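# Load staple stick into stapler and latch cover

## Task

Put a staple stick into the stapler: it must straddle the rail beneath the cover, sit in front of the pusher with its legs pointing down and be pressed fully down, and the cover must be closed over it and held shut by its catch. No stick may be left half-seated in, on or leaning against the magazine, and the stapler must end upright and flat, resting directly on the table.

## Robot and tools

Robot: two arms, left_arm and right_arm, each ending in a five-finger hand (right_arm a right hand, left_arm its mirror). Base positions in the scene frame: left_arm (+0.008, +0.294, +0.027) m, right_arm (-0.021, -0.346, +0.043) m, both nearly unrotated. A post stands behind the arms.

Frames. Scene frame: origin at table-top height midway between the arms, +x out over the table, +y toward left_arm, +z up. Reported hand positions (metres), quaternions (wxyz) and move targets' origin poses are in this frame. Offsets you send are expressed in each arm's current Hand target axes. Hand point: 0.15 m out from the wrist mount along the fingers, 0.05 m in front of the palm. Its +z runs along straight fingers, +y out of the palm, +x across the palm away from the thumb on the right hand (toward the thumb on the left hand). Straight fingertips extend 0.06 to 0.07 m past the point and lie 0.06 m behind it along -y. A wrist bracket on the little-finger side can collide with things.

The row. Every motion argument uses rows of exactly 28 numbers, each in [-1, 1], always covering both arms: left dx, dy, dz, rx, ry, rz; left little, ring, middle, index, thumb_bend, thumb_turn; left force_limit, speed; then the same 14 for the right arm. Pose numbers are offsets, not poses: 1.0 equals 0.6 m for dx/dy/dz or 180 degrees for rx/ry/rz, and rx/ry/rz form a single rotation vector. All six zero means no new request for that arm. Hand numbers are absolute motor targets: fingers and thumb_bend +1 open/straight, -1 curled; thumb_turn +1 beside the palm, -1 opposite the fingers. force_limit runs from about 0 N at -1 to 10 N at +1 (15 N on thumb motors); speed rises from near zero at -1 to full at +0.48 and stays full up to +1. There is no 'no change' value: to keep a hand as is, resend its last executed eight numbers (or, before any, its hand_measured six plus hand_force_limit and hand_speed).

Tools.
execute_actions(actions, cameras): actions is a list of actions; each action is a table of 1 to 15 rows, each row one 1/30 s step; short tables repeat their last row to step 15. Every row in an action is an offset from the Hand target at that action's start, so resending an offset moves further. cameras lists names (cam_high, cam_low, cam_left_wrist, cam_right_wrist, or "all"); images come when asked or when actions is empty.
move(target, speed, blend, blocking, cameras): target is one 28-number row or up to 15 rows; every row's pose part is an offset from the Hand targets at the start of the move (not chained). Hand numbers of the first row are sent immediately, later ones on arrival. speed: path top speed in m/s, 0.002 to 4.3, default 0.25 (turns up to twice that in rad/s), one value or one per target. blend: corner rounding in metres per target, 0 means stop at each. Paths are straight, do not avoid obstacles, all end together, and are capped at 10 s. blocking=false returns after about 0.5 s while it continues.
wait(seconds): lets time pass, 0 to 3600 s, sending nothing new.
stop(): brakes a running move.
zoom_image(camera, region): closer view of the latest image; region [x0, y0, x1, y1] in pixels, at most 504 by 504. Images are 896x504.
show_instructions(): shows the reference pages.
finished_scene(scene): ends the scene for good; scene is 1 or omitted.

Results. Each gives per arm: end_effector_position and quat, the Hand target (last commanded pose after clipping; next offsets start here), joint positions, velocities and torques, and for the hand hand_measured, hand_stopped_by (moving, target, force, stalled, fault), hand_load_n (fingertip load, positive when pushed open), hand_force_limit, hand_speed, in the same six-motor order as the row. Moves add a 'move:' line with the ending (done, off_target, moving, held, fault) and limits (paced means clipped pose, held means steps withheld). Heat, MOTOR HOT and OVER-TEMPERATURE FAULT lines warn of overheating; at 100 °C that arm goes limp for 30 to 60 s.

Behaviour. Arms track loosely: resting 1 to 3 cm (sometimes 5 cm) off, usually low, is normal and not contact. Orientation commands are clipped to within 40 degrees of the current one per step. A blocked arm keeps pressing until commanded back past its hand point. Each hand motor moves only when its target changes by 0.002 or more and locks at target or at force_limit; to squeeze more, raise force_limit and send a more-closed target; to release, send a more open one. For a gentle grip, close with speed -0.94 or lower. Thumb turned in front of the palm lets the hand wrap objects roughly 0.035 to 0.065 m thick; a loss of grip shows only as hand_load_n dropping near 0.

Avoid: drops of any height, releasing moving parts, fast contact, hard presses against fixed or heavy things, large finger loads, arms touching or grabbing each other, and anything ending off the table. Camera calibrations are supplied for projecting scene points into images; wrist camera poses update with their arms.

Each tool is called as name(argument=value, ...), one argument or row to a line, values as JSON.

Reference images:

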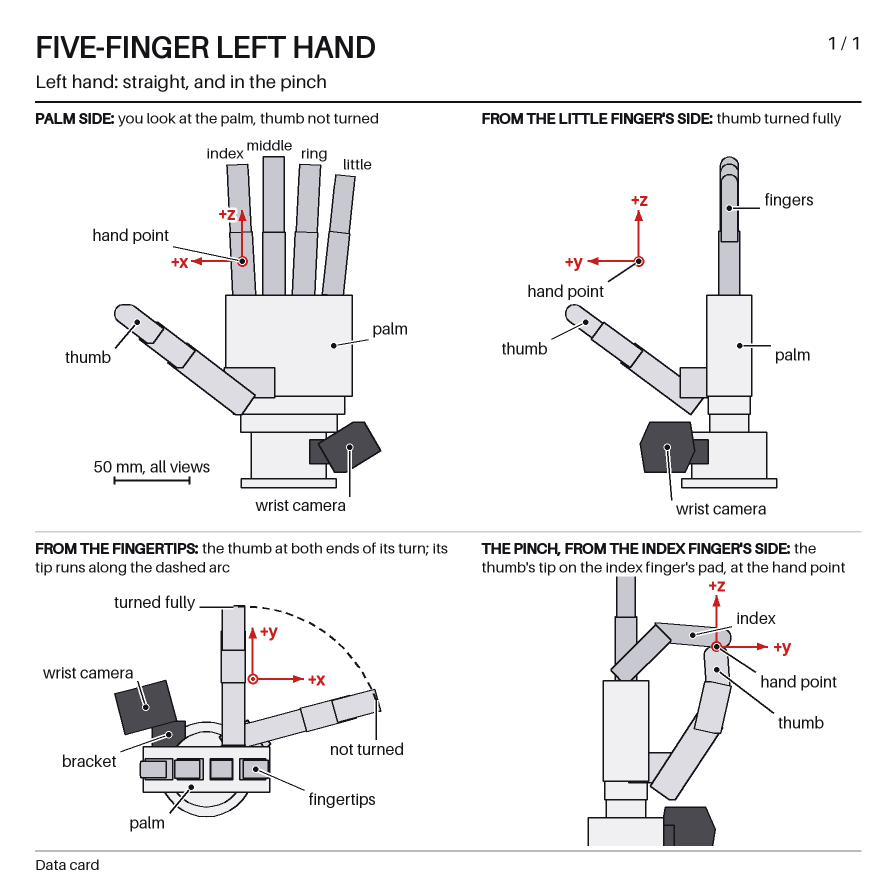

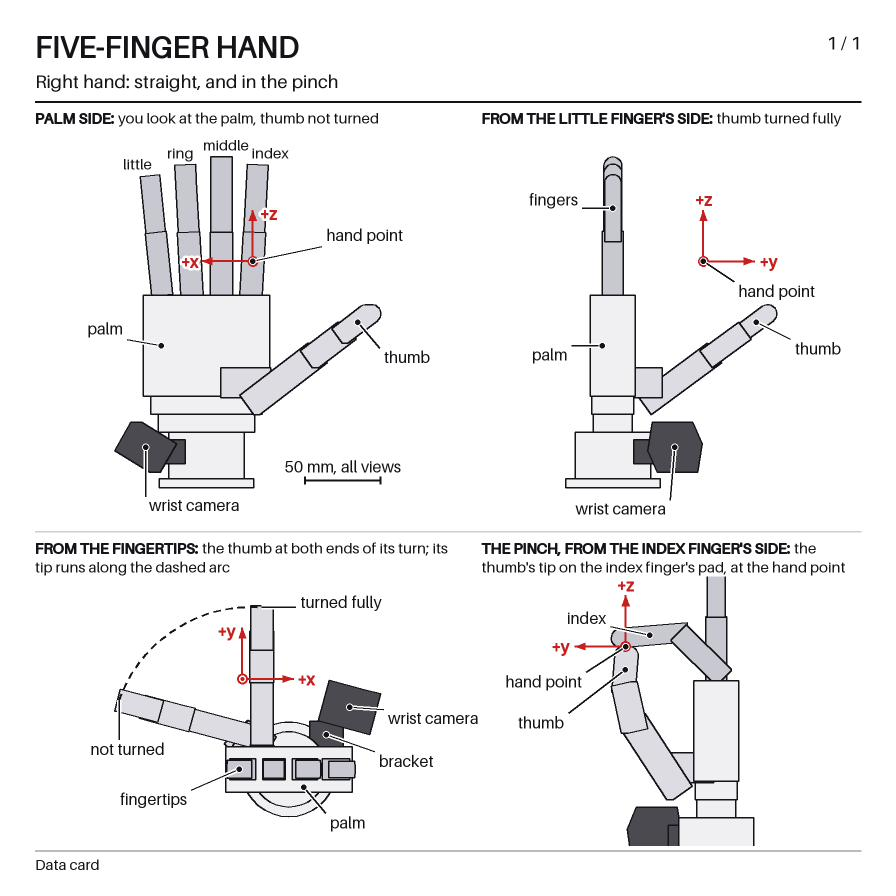

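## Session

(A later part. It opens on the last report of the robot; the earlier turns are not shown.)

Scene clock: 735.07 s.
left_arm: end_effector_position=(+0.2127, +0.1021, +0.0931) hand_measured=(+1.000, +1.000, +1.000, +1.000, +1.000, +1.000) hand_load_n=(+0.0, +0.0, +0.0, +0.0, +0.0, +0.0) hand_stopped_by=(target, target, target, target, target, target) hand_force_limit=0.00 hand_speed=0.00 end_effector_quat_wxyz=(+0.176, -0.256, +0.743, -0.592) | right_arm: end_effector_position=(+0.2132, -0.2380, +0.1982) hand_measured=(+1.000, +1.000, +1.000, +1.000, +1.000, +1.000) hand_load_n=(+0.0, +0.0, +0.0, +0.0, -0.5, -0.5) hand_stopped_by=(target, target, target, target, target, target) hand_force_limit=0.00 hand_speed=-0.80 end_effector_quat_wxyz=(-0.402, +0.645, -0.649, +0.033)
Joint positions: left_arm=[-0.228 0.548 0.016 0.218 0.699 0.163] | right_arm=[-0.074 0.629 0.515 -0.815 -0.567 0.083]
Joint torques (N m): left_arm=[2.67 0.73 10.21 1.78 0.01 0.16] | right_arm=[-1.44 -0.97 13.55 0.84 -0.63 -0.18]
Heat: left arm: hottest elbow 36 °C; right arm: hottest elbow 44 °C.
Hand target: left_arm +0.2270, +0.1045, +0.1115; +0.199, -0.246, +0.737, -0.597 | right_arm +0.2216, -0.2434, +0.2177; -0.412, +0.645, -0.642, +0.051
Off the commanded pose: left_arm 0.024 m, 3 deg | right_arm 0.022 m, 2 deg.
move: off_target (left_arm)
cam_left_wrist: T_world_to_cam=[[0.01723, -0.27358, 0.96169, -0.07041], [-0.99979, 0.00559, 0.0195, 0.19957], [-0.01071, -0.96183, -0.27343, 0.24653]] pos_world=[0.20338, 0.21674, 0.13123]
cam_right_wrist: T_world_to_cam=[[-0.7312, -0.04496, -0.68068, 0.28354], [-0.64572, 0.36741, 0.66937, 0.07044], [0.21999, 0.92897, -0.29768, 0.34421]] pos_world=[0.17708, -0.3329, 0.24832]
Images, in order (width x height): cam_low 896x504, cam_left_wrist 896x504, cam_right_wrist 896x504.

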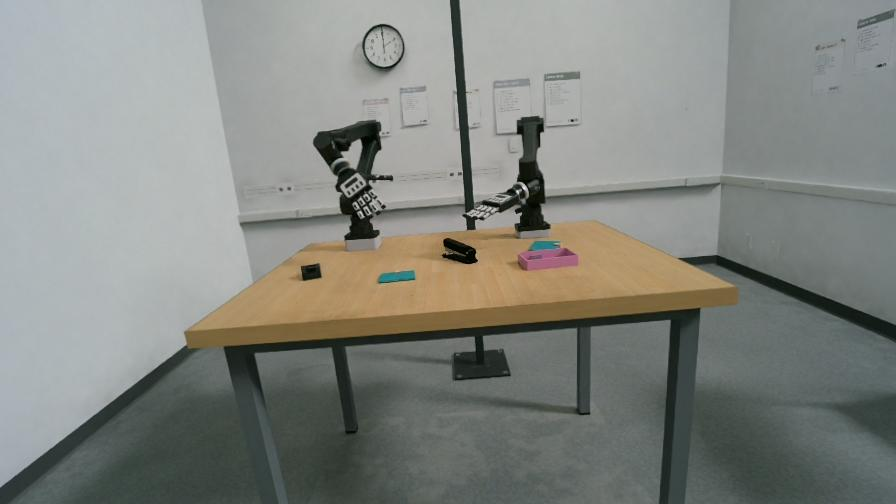

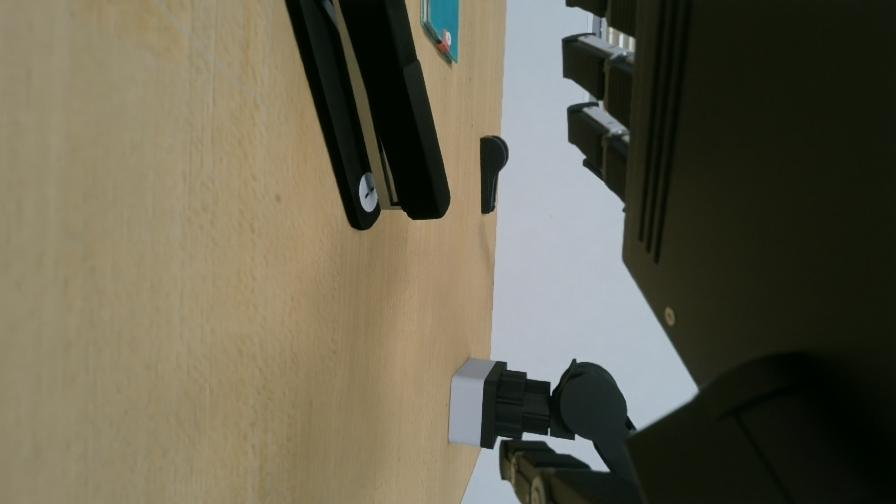

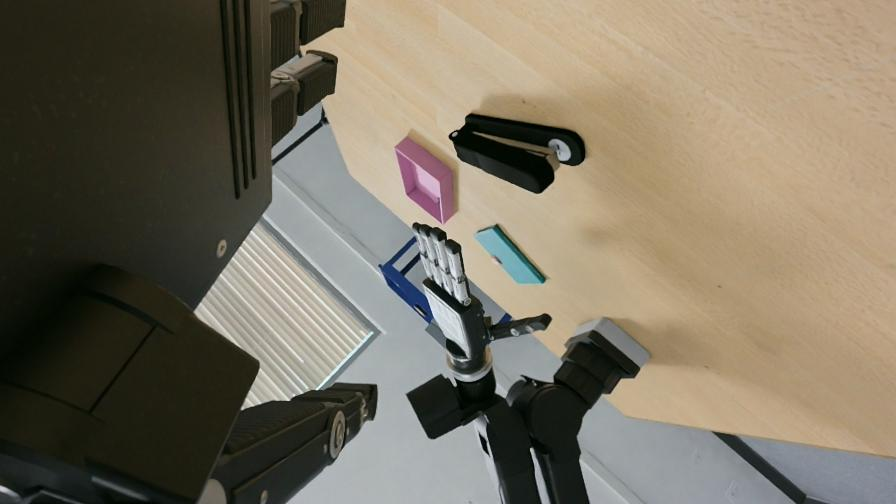

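execute_actions(
  actions=[],
)

Scene clock: 736.93 s.
left_arm: end_effector_position=(+0.2128, +0.1022, +0.0931) hand_measured=(+1.000, +1.000, +1.000, +1.000, +1.000, +1.000) hand_load_n=(+0.0, +0.0, +0.0, +0.0, +0.0, +0.0) hand_stopped_by=(target, target, target, target, target, target) hand_force_limit=0.00 hand_speed=0.00 end_effector_quat_wxyz=(+0.176, -0.256, +0.743, -0.592) | right_arm: end_effector_position=(+0.2132, -0.2380, +0.1982) hand_measured=(+1.000, +1.000, +1.000, +1.000, +1.000, +1.000) hand_load_n=(+0.0, +0.0, +0.0, +0.0, +0.0, +0.0) hand_stopped_by=(target, target, target, target, target, target) hand_force_limit=0.00 hand_speed=-0.80 end_effector_quat_wxyz=(-0.402, +0.645, -0.649, +0.033)
Joint positions: left_arm=[-0.228 0.548 0.016 0.218 0.699 0.163] | right_arm=[-0.074 0.629 0.515 -0.815 -0.567 0.083]
Joint velocities: within noise
Joint torques (N m): left_arm=[2.73 0.91 10.22 1.78 0.01 0.16] | right_arm=[-1.14 -1.2 13.56 0.79 -0.64 -0.18]
Motor temperatures (°C): left_arm=[26 27 36 27 29 23] | right_arm=[26 30 44 24 29 28]
Heat: left arm: hottest elbow 36 °C; right arm: hottest elbow 44 °C.
Hand target: left_arm +0.2271, +0.1045, +0.1115; +0.199, -0.246, +0.737, -0.597 | right_arm +0.2216, -0.2434, +0.2177; -0.412, +0.645, -0.642, +0.051
Off the commanded pose: left_arm 0.024 m, 3 deg | right_arm 0.022 m, 2 deg.
camera_calibration:
cam_left_wrist: T_world_to_cam=[[0.01691, -0.27379, 0.96164, -0.07029], [-0.9998, 0.00567, 0.0192, 0.19959], [-0.01071, -0.96177, -0.27364, 0.24655]] pos_world=[0.20338, 0.21674, 0.13123]
cam_right_wrist: T_world_to_cam=[[-0.7312, -0.04496, -0.68068, 0.28354], [-0.64572, 0.36741, 0.66937, 0.07044], [0.21999, 0.92897, -0.29768, 0.34421]] pos_world=[0.17708, -0.3329, 0.24832]

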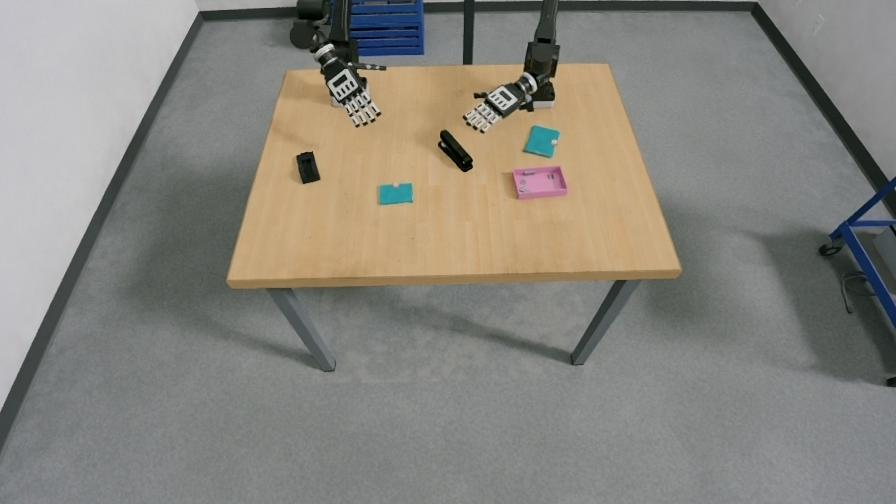

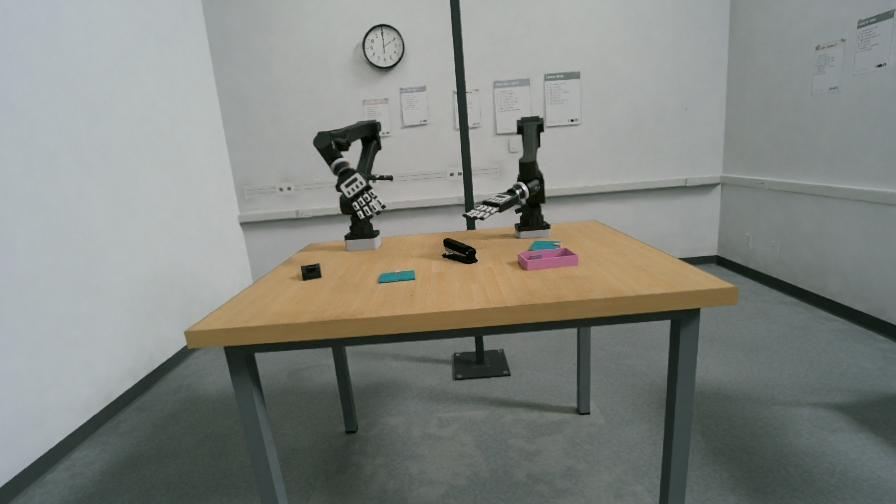

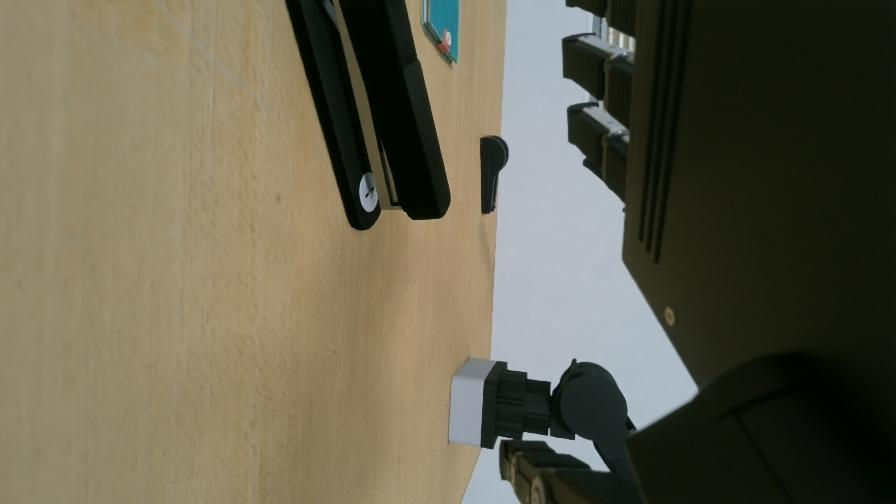

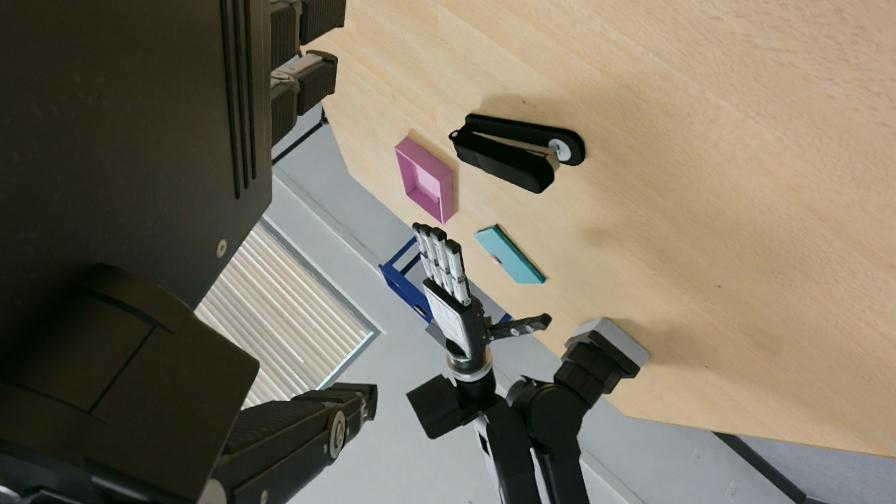

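zoom_image(
  camera="cam_left_wrist",
  region=[280, 0, 480, 240],
)

zoom_image(
  camera="cam_right_wrist",
  region=[440, 100, 600, 210],
)

Scaled by 2.100.

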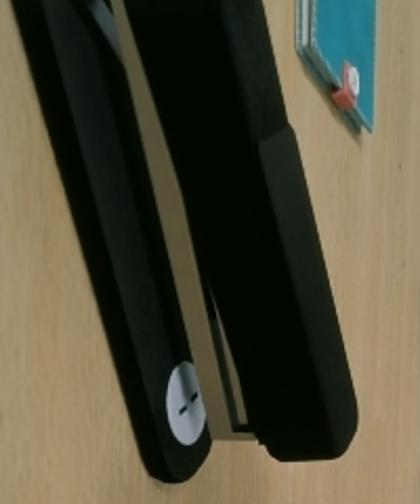

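Scaled by 3.150.

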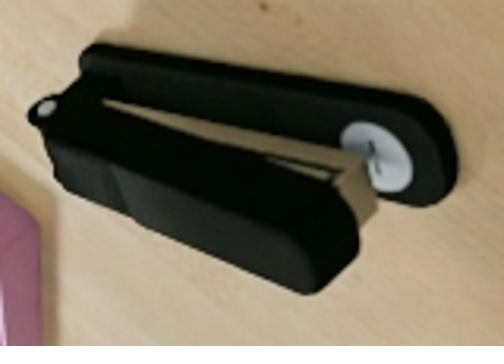

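move(
  target=[0,0,0,0,0,0,1,1,1,1,1,1,0,0,-0.1094,0.2389,0.1467,0.0978,0.1260,0.1386,1,1,1,1,1,1,0,-0.8],
  speed=0.12,
  cameras=["cam_right_wrist","cam_high"],
)

Scene clock: 743.63 s.
left_arm: end_effector_position=(+0.2128, +0.1024, +0.0931) hand_measured=(+1.000, +1.000, +1.000, +1.000, +1.000, +1.000) hand_load_n=(+0.0, +0.0, +0.0, +0.0, +0.0, +0.0) hand_stopped_by=(target, target, target, target, target, target) hand_force_limit=0.00 hand_speed=0.00 end_effector_quat_wxyz=(+0.176, -0.256, +0.743, -0.592) | right_arm: end_effector_position=(+0.1498, -0.1345, +0.0921) hand_measured=(+1.000, +1.000, +1.000, +1.000, +1.000, +1.000) hand_load_n=(+0.0, +0.0, +0.0, +0.0, +0.0, +0.0) hand_stopped_by=(target, target, target, target, target, target) hand_force_limit=0.00 hand_speed=-0.80 end_effector_quat_wxyz=(+0.365, -0.403, +0.817, -0.190)
Joint positions: left_arm=[-0.227 0.546 0.016 0.216 0.699 0.164] | right_arm=[1.339 0.774 0.306 -0.827 0.814 1.832]
Joint torques (N m): left_arm=[2.84 0.85 10.25 1.77 0.05 0.14] | right_arm=[1.44 0.5 11.49 0.1 0.71 0.12]
Heat: left arm: hottest elbow 36 °C; right arm: hottest elbow 44 °C.
Hand target: left_arm +0.2271, +0.1045, +0.1115; +0.199, -0.246, +0.737, -0.597 | right_arm +0.1500, -0.1218, +0.1051; +0.373, -0.401, +0.817, -0.182
Off the commanded pose: left_arm 0.023 m, 3 deg | right_arm 0.018 m, 1 deg.
move: off_target (right_arm)
cam_right_wrist: T_world_to_cam=[[-0.58586, 0.38179, -0.71485, 0.20832], [-0.28943, 0.72534, 0.62459, 0.06128], [0.75697, 0.57282, -0.31445, 0.10356]] pos_world=[0.06139, -0.1833, 0.14321]
Images, in order (width x height): cam_high 896x504, cam_right_wrist 896x504.

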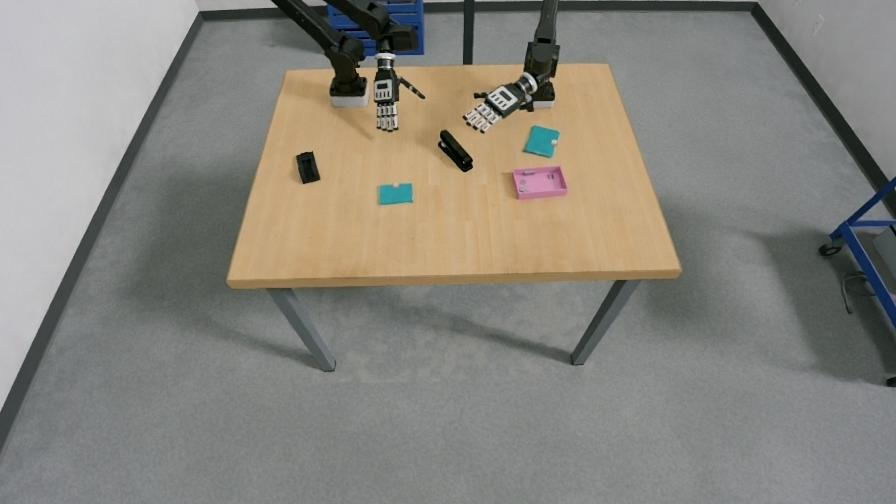

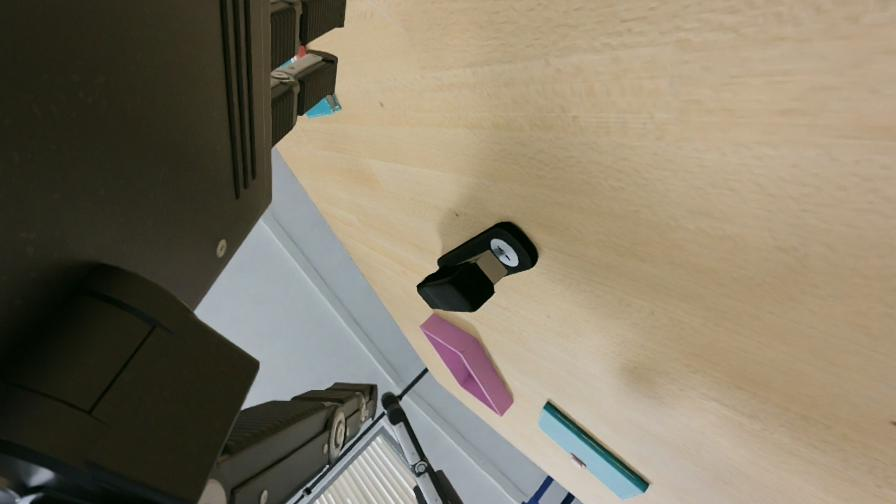

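zoom_image(
  camera="cam_right_wrist",
  region=[410, 215, 550, 320],
)

Scaled by 3.600.

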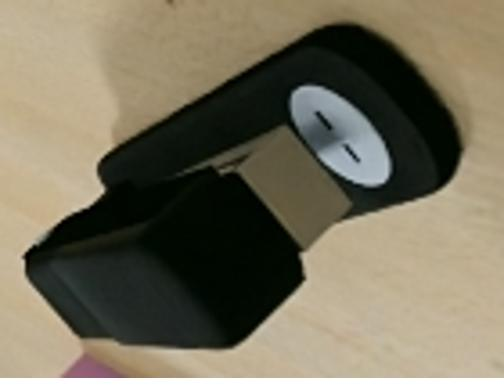

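move(
  target=[-0.1000,0.0256,0.0398,0,0,0,1,1,1,1,1,1,0,0,0,0,0,0,0,0,1,1,1,1,1,1,0,-0.8],
  speed=0.1,
  cameras=["cam_left_wrist"],
)

Scene clock: 753.37 s.
left_arm: end_effector_position=(+0.2707, +0.1234, +0.0805) hand_measured=(+1.000, +1.000, +1.000, +1.000, +1.000, +1.000) hand_load_n=(+0.0, +0.0, +0.0, +0.0, +0.0, +0.0) hand_stopped_by=(target, target, target, target, target, target) hand_force_limit=0.00 hand_speed=0.00 end_effector_quat_wxyz=(+0.184, -0.254, +0.742, -0.592) | right_arm: end_effector_position=(+0.1498, -0.1345, +0.0921) hand_measured=(+1.000, +1.000, +1.000, +1.000, +1.000, +1.000) hand_load_n=(+0.0, +0.0, +0.0, +0.0, +0.0, -0.5) hand_stopped_by=(target, target, target, target, target, target) hand_force_limit=0.00 hand_speed=-0.80 end_effector_quat_wxyz=(+0.365, -0.403, +0.817, -0.190)
Joint positions: left_arm=[-0.054 1.059 0.105 0.593 0.855 0.249] | right_arm=[1.339 0.775 0.306 -0.827 0.814 1.833]
Joint torques (N m): left_arm=[2.43 -0.97 7.71 2.62 0.2 -0.01] | right_arm=[1.38 0.67 11.55 0.13 0.72 0.11]
Heat: left arm: hottest elbow 37 °C; right arm: hottest elbow 42 °C.
Hand target: left_arm +0.2872, +0.1244, +0.0915; +0.199, -0.246, +0.737, -0.597 | right_arm +0.1500, -0.1218, +0.1051; +0.373, -0.400, +0.817, -0.182
Off the commanded pose: left_arm 0.020 m, 2 deg | right_arm 0.018 m, 1 deg.
move: off_target (left_arm)
cam_left_wrist: T_world_to_cam=[[0.00548, -0.27766, 0.96066, -0.04969], [-0.99999, -0.0011, 0.00539, 0.25963], [-0.00044, -0.96068, -0.27767, 0.26153]] pos_world=[0.26001, 0.23774, 0.11896]

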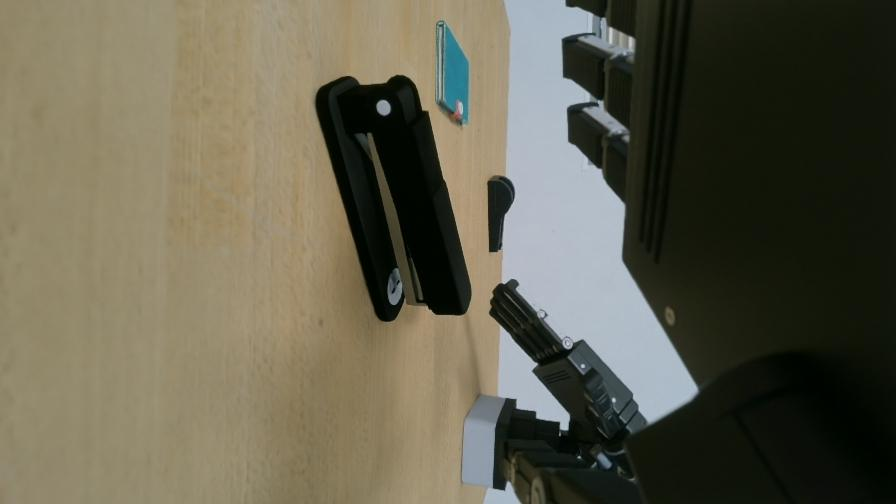

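zoom_image(
  camera="cam_left_wrist",
  region=[300, 60, 490, 200],
)

zoom_image(
  camera="cam_left_wrist",
  region=[340, 200, 490, 330],
)

Scaled by 2.653.

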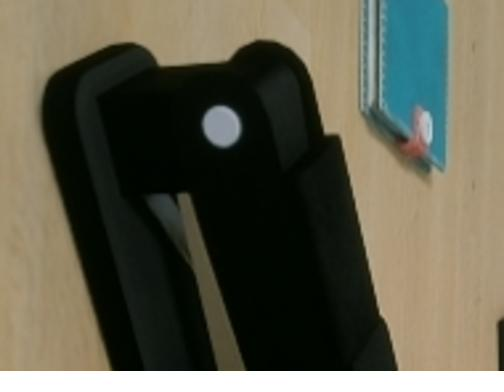

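Scaled by 3.360.

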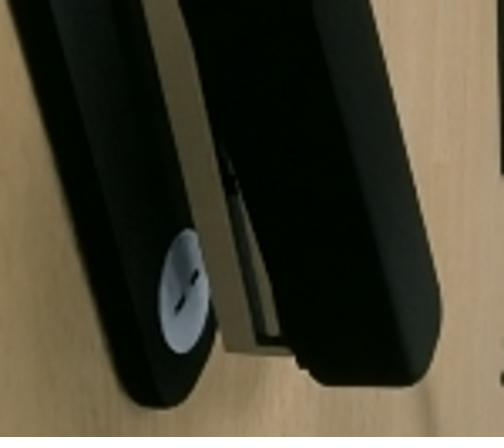

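move(
  target=[
    [0,0,0,0,0,0,1,1,1,1,1,1,0,0,0.0247,-0.2979,-0.0329,-0.0978,-0.1260,-0.1386,1,1,1,1,1,1,0,-0.8],
    [0.1560,-0.0164,0.1175,0,0,0,1,1,1,1,1,1,0,0,0.0247,-0.2979,-0.0329,-0.0978,-0.1260,-0.1386,1,1,1,1,1,1,0,-0.8],
  ],
  speed=0.12,
  cameras=["cam_left_wrist","cam_high"],
)

Scene clock: 762.80 s.
left_arm: end_effector_position=(+0.2471, +0.0251, +0.0737) hand_measured=(+1.000, +1.000, +1.000, +1.000, +1.000, +1.000) hand_load_n=(+0.0, +0.0, +0.0, -0.5, +0.0, -0.5) hand_stopped_by=(target, target, target, target, target, target) hand_force_limit=0.00 hand_speed=0.00 end_effector_quat_wxyz=(+0.200, -0.251, +0.747, -0.582) | right_arm: end_effector_position=(+0.2134, -0.2381, +0.2021) hand_measured=(+1.000, +1.000, +1.000, +1.000, +1.000, +1.000) hand_load_n=(+0.0, +0.0, +0.0, +0.0, +0.0, +0.0) hand_stopped_by=(target, target, target, target, target, target) hand_force_limit=0.00 hand_speed=-0.80 end_effector_quat_wxyz=(-0.407, +0.645, -0.646, +0.039)
Joint positions: left_arm=[-0.62 1.173 0.105 0.812 0.289 0.081] | right_arm=[-0.075 0.614 0.517 -0.814 -0.568 0.083]
Joint torques (N m): left_arm=[0.38 -1.67 7.23 2.96 -0.11 -0.2] | right_arm=[-1.38 0.62 13.46 0.83 -0.65 -0.19]
Heat: left arm: hottest elbow 37 °C; right arm: hottest elbow 42 °C.
Hand target: left_arm +0.2549, +0.0114, +0.0864; +0.199, -0.246, +0.737, -0.597 | right_arm +0.2219, -0.2431, +0.2176; -0.412, +0.645, -0.642, +0.051
Off the commanded pose: left_arm 0.020 m, 2 deg | right_arm 0.018 m, 1 deg.
move: off_target (left_arm, right_arm)
cam_left_wrist: T_world_to_cam=[[-0.00944, -0.30576, 0.95206, -0.06535], [-0.99975, -0.01628, -0.01515, 0.23782], [0.02013, -0.95197, -0.30553, 0.16207]] pos_world=[0.23388, 0.13818, 0.11534]
Images, in order (width x height): cam_high 896x504, cam_left_wrist 896x504.

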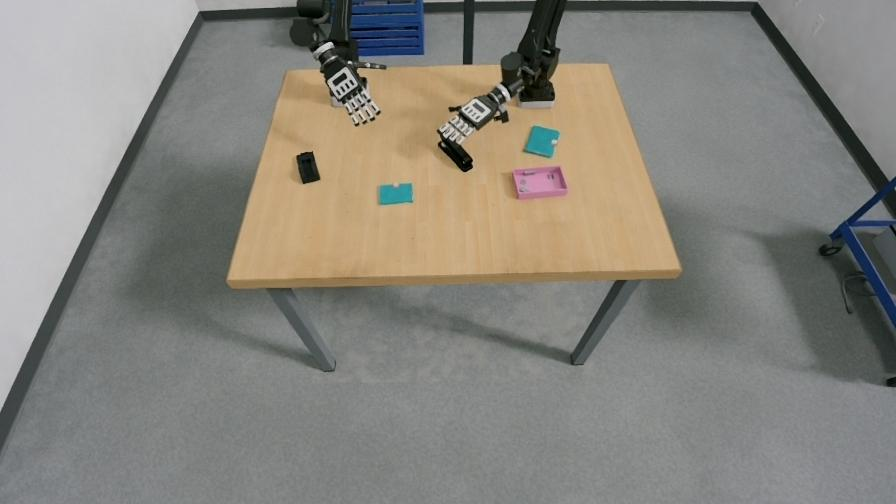

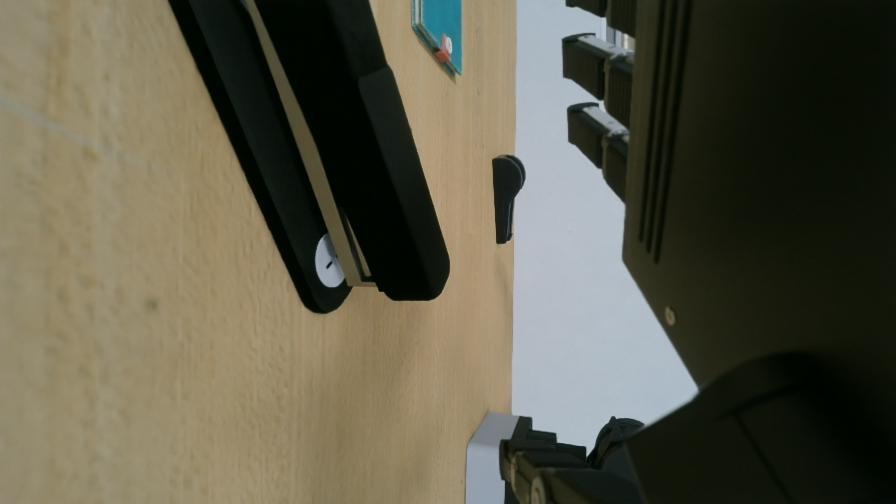

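zoom_image(
  camera="cam_left_wrist",
  region=[300, 180, 450, 320],
)

Scaled by 3.360.

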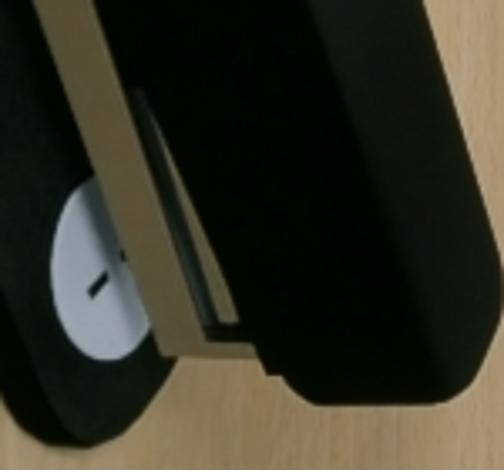

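move(
  target=[
    [0.0658,-0.1200,-0.1488,0,0,0,1,1,1,1,1,1,0,0,0,0,0,0,0,0,1,1,1,1,1,1,0,-0.8],
    [0.0658,-0.1200,-0.1488,-0.2856,0,0,1,1,1,1,1,1,0,0,0,0,0,0,0,0,1,1,1,1,1,1,0,-0.8],
  ],
  speed=0.15,
  cameras=["cam_left_wrist","cam_right_wrist","cam_high"],
)

Scene clock: 774.03 s.
left_arm: end_effector_position=(+0.1742, +0.0572, +0.1600) hand_measured=(+1.000, +1.000, +1.000, +1.000, +1.000, +1.000) hand_load_n=(+0.0, +0.0, -0.5, +0.0, +0.0, +0.0) hand_stopped_by=(target, target, target, target, target, target) hand_force_limit=0.00 hand_speed=0.00 end_effector_quat_wxyz=(+0.068, -0.323, +0.921, -0.207) | right_arm: end_effector_position=(+0.2134, -0.2381, +0.2021) hand_measured=(+1.000, +1.000, +1.000, +1.000, +1.000, +1.000) hand_load_n=(+0.0, +0.0, +0.0, -0.5, +0.0, +0.0) hand_stopped_by=(target, target, target, target, target, target) hand_force_limit=0.00 hand_speed=-0.80 end_effector_quat_wxyz=(-0.407, +0.645, -0.646, +0.039)
Joint positions: left_arm=[-0.841 0.947 0.746 -0.932 0.034 0.05] | right_arm=[-0.075 0.614 0.517 -0.814 -0.568 0.083]
Joint torques (N m): left_arm=[0.32 -2.32 11.19 1.01 -0.13 0.14] | right_arm=[-1.26 0.62 13.5 0.79 -0.63 -0.19]
Heat: left arm: hottest elbow 37 °C; right arm: hottest elbow 44 °C.
Hand target: left_arm +0.1799, +0.0456, +0.1754; +0.073, -0.308, +0.923, -0.218 | right_arm +0.2219, -0.2431, +0.2176; -0.412, +0.645, -0.642, +0.051
Off the commanded pose: left_arm 0.020 m, 2 deg | right_arm 0.018 m, 1 deg.
move: off_target (left_arm)
cam_left_wrist: T_world_to_cam=[[0.40986, -0.8097, 0.42, -0.09751], [-0.86458, -0.19811, 0.46179, 0.07729], [-0.2907, -0.55239, -0.78125, 0.32777]] pos_world=[0.20207, 0.11742, 0.26134]
cam_right_wrist: T_world_to_cam=[[-0.71894, -0.04617, -0.69354, 0.28597], [-0.65753, 0.36867, 0.65707, 0.07322], [0.22535, 0.92841, -0.29541, 0.34361]] pos_world=[0.1763, -0.3328, 0.25172]
Images, in order (width x height): cam_high 896x504, cam_left_wrist 896x504, cam_right_wrist 896x504.

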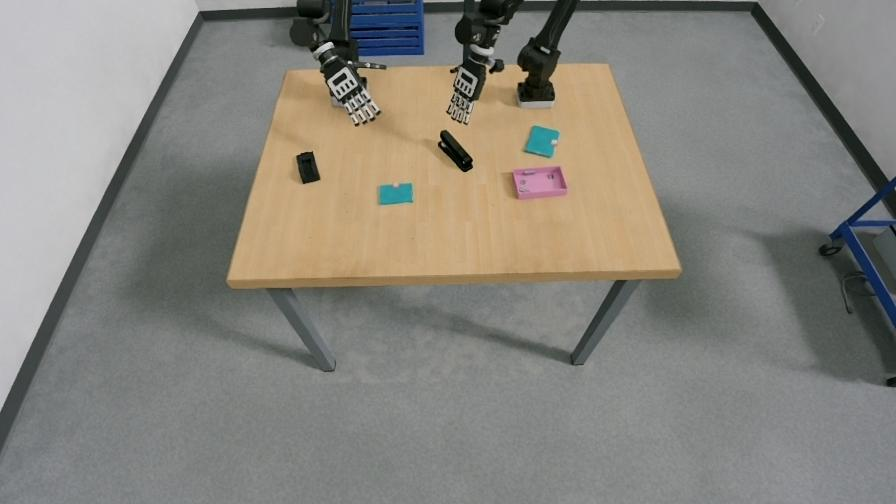

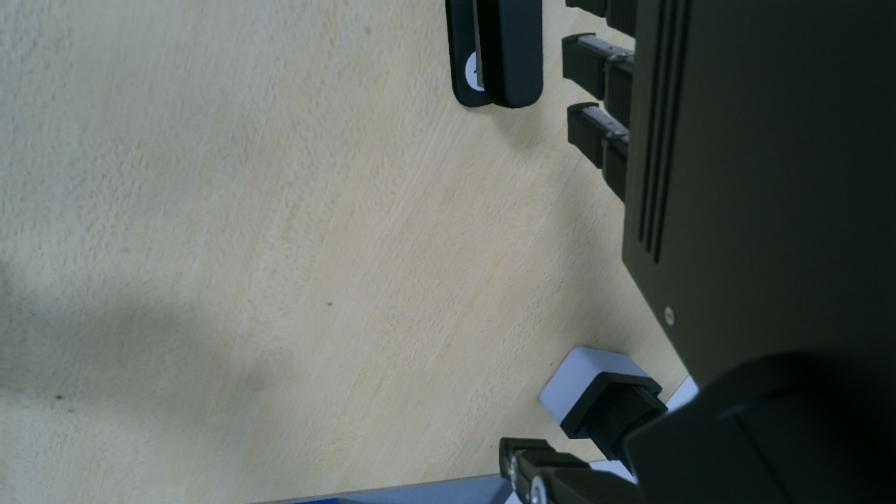

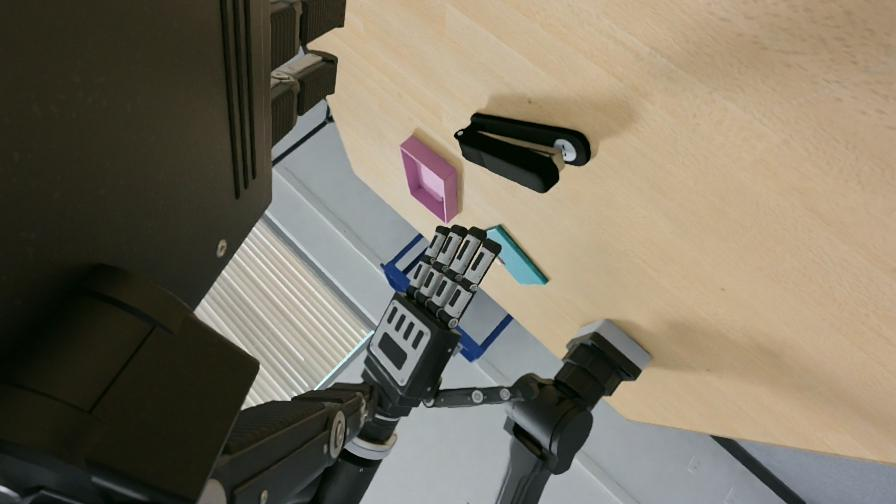

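move(
  target=[0.0187,0.0238,0.0533,0,0,0,1,1,1,1,1,1,0,0,0,0,0,0,0,0,1,1,1,1,1,1,0,-0.8],
  speed=0.08,
  cameras=["cam_left_wrist","cam_right_wrist"],
)

Scene clock: 775.87 s.
left_arm: end_effector_position=(+0.1726, +0.0452, +0.1402) hand_measured=(+1.000, +1.000, +1.000, +1.000, +1.000, +1.000) hand_load_n=(+0.0, +0.0, +0.0, +0.0, +0.0, +0.0) hand_stopped_by=(target, target, target, target, target, target) hand_force_limit=0.00 hand_speed=0.00 end_effector_quat_wxyz=(+0.074, -0.307, +0.924, -0.213) | right_arm: end_effector_position=(+0.2134, -0.2381, +0.2021) hand_measured=(+1.000, +1.000, +1.000, +1.000, +1.000, +1.000) hand_load_n=(+0.0, +0.0, +0.0, +0.0, +0.0, +0.0) hand_stopped_by=(target, target, target, target, target, target) hand_force_limit=0.00 hand_speed=-0.80 end_effector_quat_wxyz=(-0.407, +0.645, -0.646, +0.039)
Joint positions: left_arm=[-0.882 0.976 0.708 -0.847 0.016 0.045] | right_arm=[-0.075 0.614 0.517 -0.814 -0.568 0.083]
Joint torques (N m): left_arm=[0.32 -2.84 8.24 1.92 -0.14 -0.2] | right_arm=[-1.32 0.85 13.48 0.85 -0.64 -0.18]
Heat: left arm: hottest elbow 37 °C; right arm: hottest elbow 44 °C.
Hand target: left_arm +0.1718, +0.0376, +0.1405; +0.073, -0.308, +0.923, -0.218 | right_arm +0.2219, -0.2431, +0.2176; -0.412, +0.645, -0.642, +0.051
Off the commanded pose: left_arm 0.008 m, 1 deg | right_arm 0.018 m, 1 deg.
move: done
cam_left_wrist: T_world_to_cam=[[0.3765, -0.81938, 0.43228, -0.09382], [-0.88005, -0.17055, 0.4432, 0.08675], [-0.28942, -0.54729, -0.78531, 0.30543]] pos_world=[0.20007, 0.10508, 0.24196]
cam_right_wrist: T_world_to_cam=[[-0.71894, -0.04617, -0.69354, 0.28597], [-0.65753, 0.36867, 0.65707, 0.07322], [0.22535, 0.92841, -0.29541, 0.34361]] pos_world=[0.1763, -0.3328, 0.25172]

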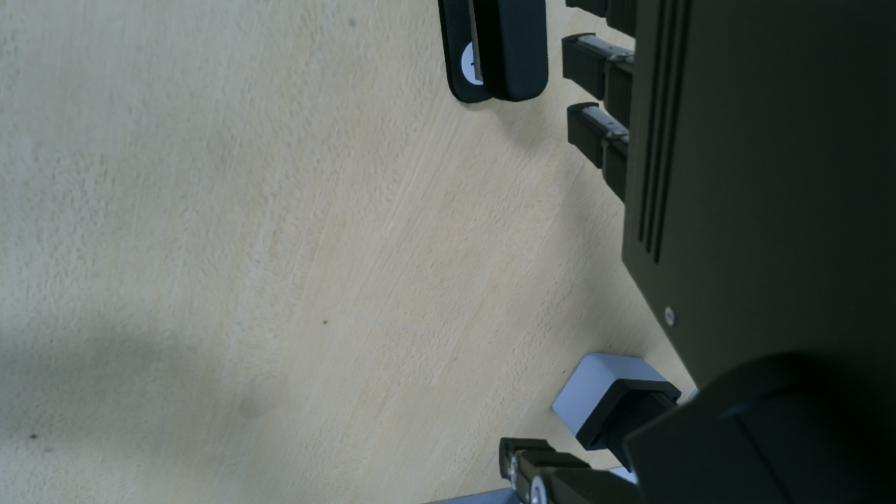

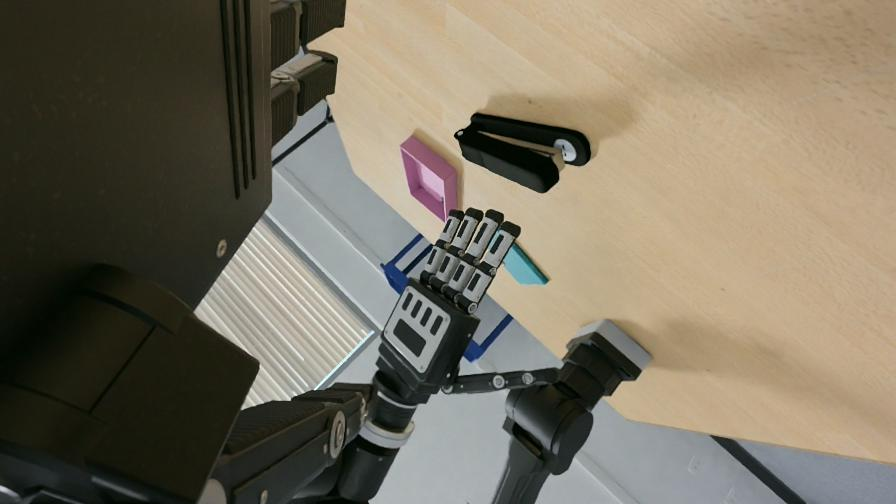

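move(
  target=[0.0083,0.0194,0.0574,0,0,0,1,1,1,1,1,1,0,0,0,0,0,0,0,0,1,1,1,1,1,1,0,-0.8],
  speed=0.05,
  cameras=["cam_left_wrist","cam_right_wrist"],
)

Scene clock: 778.07 s.
left_arm: end_effector_position=(+0.1725, +0.0377, +0.1053) hand_measured=(+1.000, +1.000, +1.000, +1.000, +1.000, +1.000) hand_load_n=(+0.0, +0.0, +0.0, +0.0, +0.0, +0.0) hand_stopped_by=(target, target, target, target, target, target) hand_force_limit=0.00 hand_speed=0.00 end_effector_quat_wxyz=(+0.075, -0.307, +0.924, -0.215) | right_arm: end_effector_position=(+0.2134, -0.2381, +0.2021) hand_measured=(+1.000, +1.000, +1.000, +1.000, +1.000, +1.000) hand_load_n=(+0.0, +0.0, +0.0, +0.0, -0.5, -0.5) hand_stopped_by=(target, target, target, target, target, target) hand_force_limit=0.00 hand_speed=-0.80 end_effector_quat_wxyz=(-0.407, +0.645, -0.646, +0.039)
Joint positions: left_arm=[-0.901 1.032 0.644 -0.724 0.007 0.029] | right_arm=[-0.075 0.614 0.517 -0.814 -0.568 0.083]
Joint torques (N m): left_arm=[0.38 -3.02 7.84 1.89 -0.15 -0.19] | right_arm=[-1.32 0.56 13.5 0.77 -0.64 -0.19]
Heat: left arm: hottest elbow 37 °C; right arm: hottest elbow 44 °C.
Hand target: left_arm +0.1709, +0.0307, +0.1044; +0.073, -0.308, +0.923, -0.218 | right_arm +0.2219, -0.2431, +0.2176; -0.412, +0.645, -0.642, +0.051
Off the commanded pose: left_arm 0.007 m, 0 deg | right_arm 0.018 m, 1 deg.
move: done
cam_left_wrist: T_world_to_cam=[[0.37567, -0.81848, 0.43471, -0.08493], [-0.88096, -0.16975, 0.4417, 0.10108], [-0.28773, -0.54889, -0.78481, 0.27355]] pos_world=[0.19966, 0.0978, 0.20696]
cam_right_wrist: T_world_to_cam=[[-0.71894, -0.04617, -0.69354, 0.28597], [-0.65753, 0.36867, 0.65707, 0.07322], [0.22535, 0.92841, -0.29541, 0.34361]] pos_world=[0.1763, -0.3328, 0.25172]

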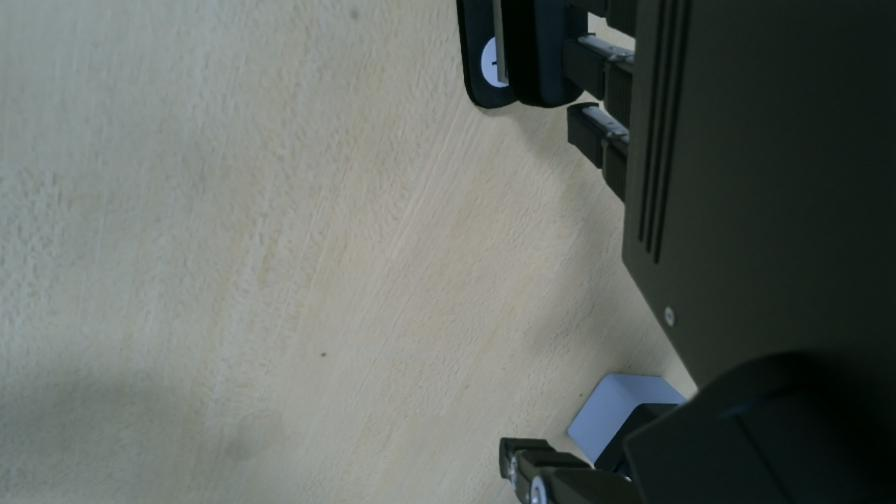

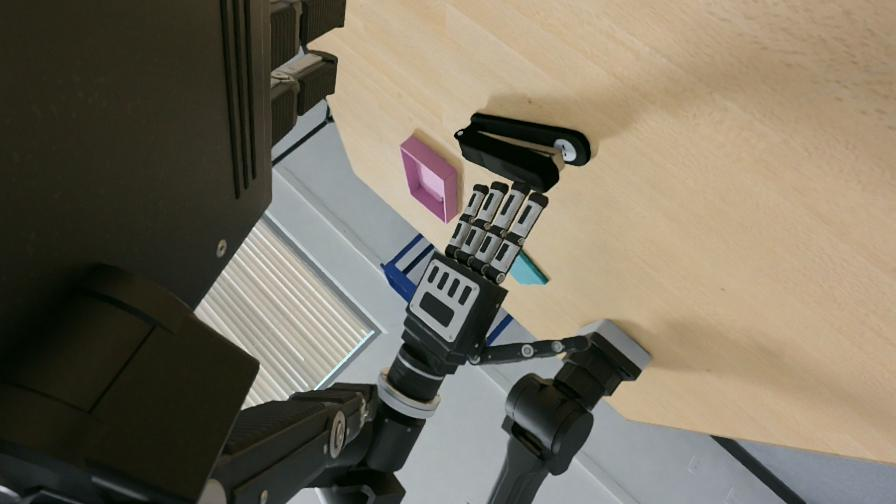

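zoom_image(
  camera="cam_right_wrist",
  region=[440, 100, 600, 260],
)

zoom_image(
  camera="cam_left_wrist",
  region=[440, 0, 640, 140],
)

Scaled by 3.150.

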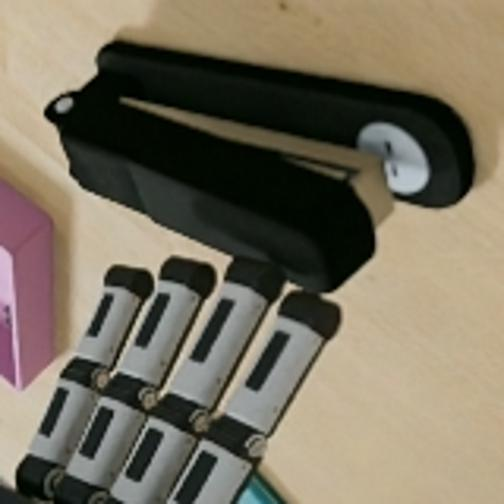

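Scaled by 2.520.

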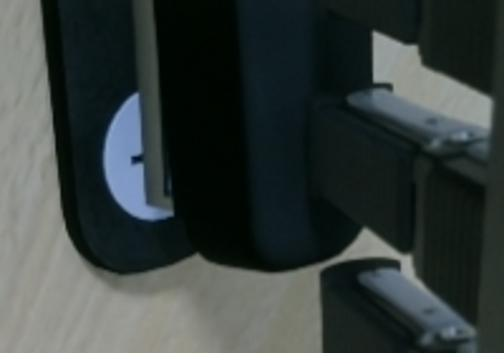

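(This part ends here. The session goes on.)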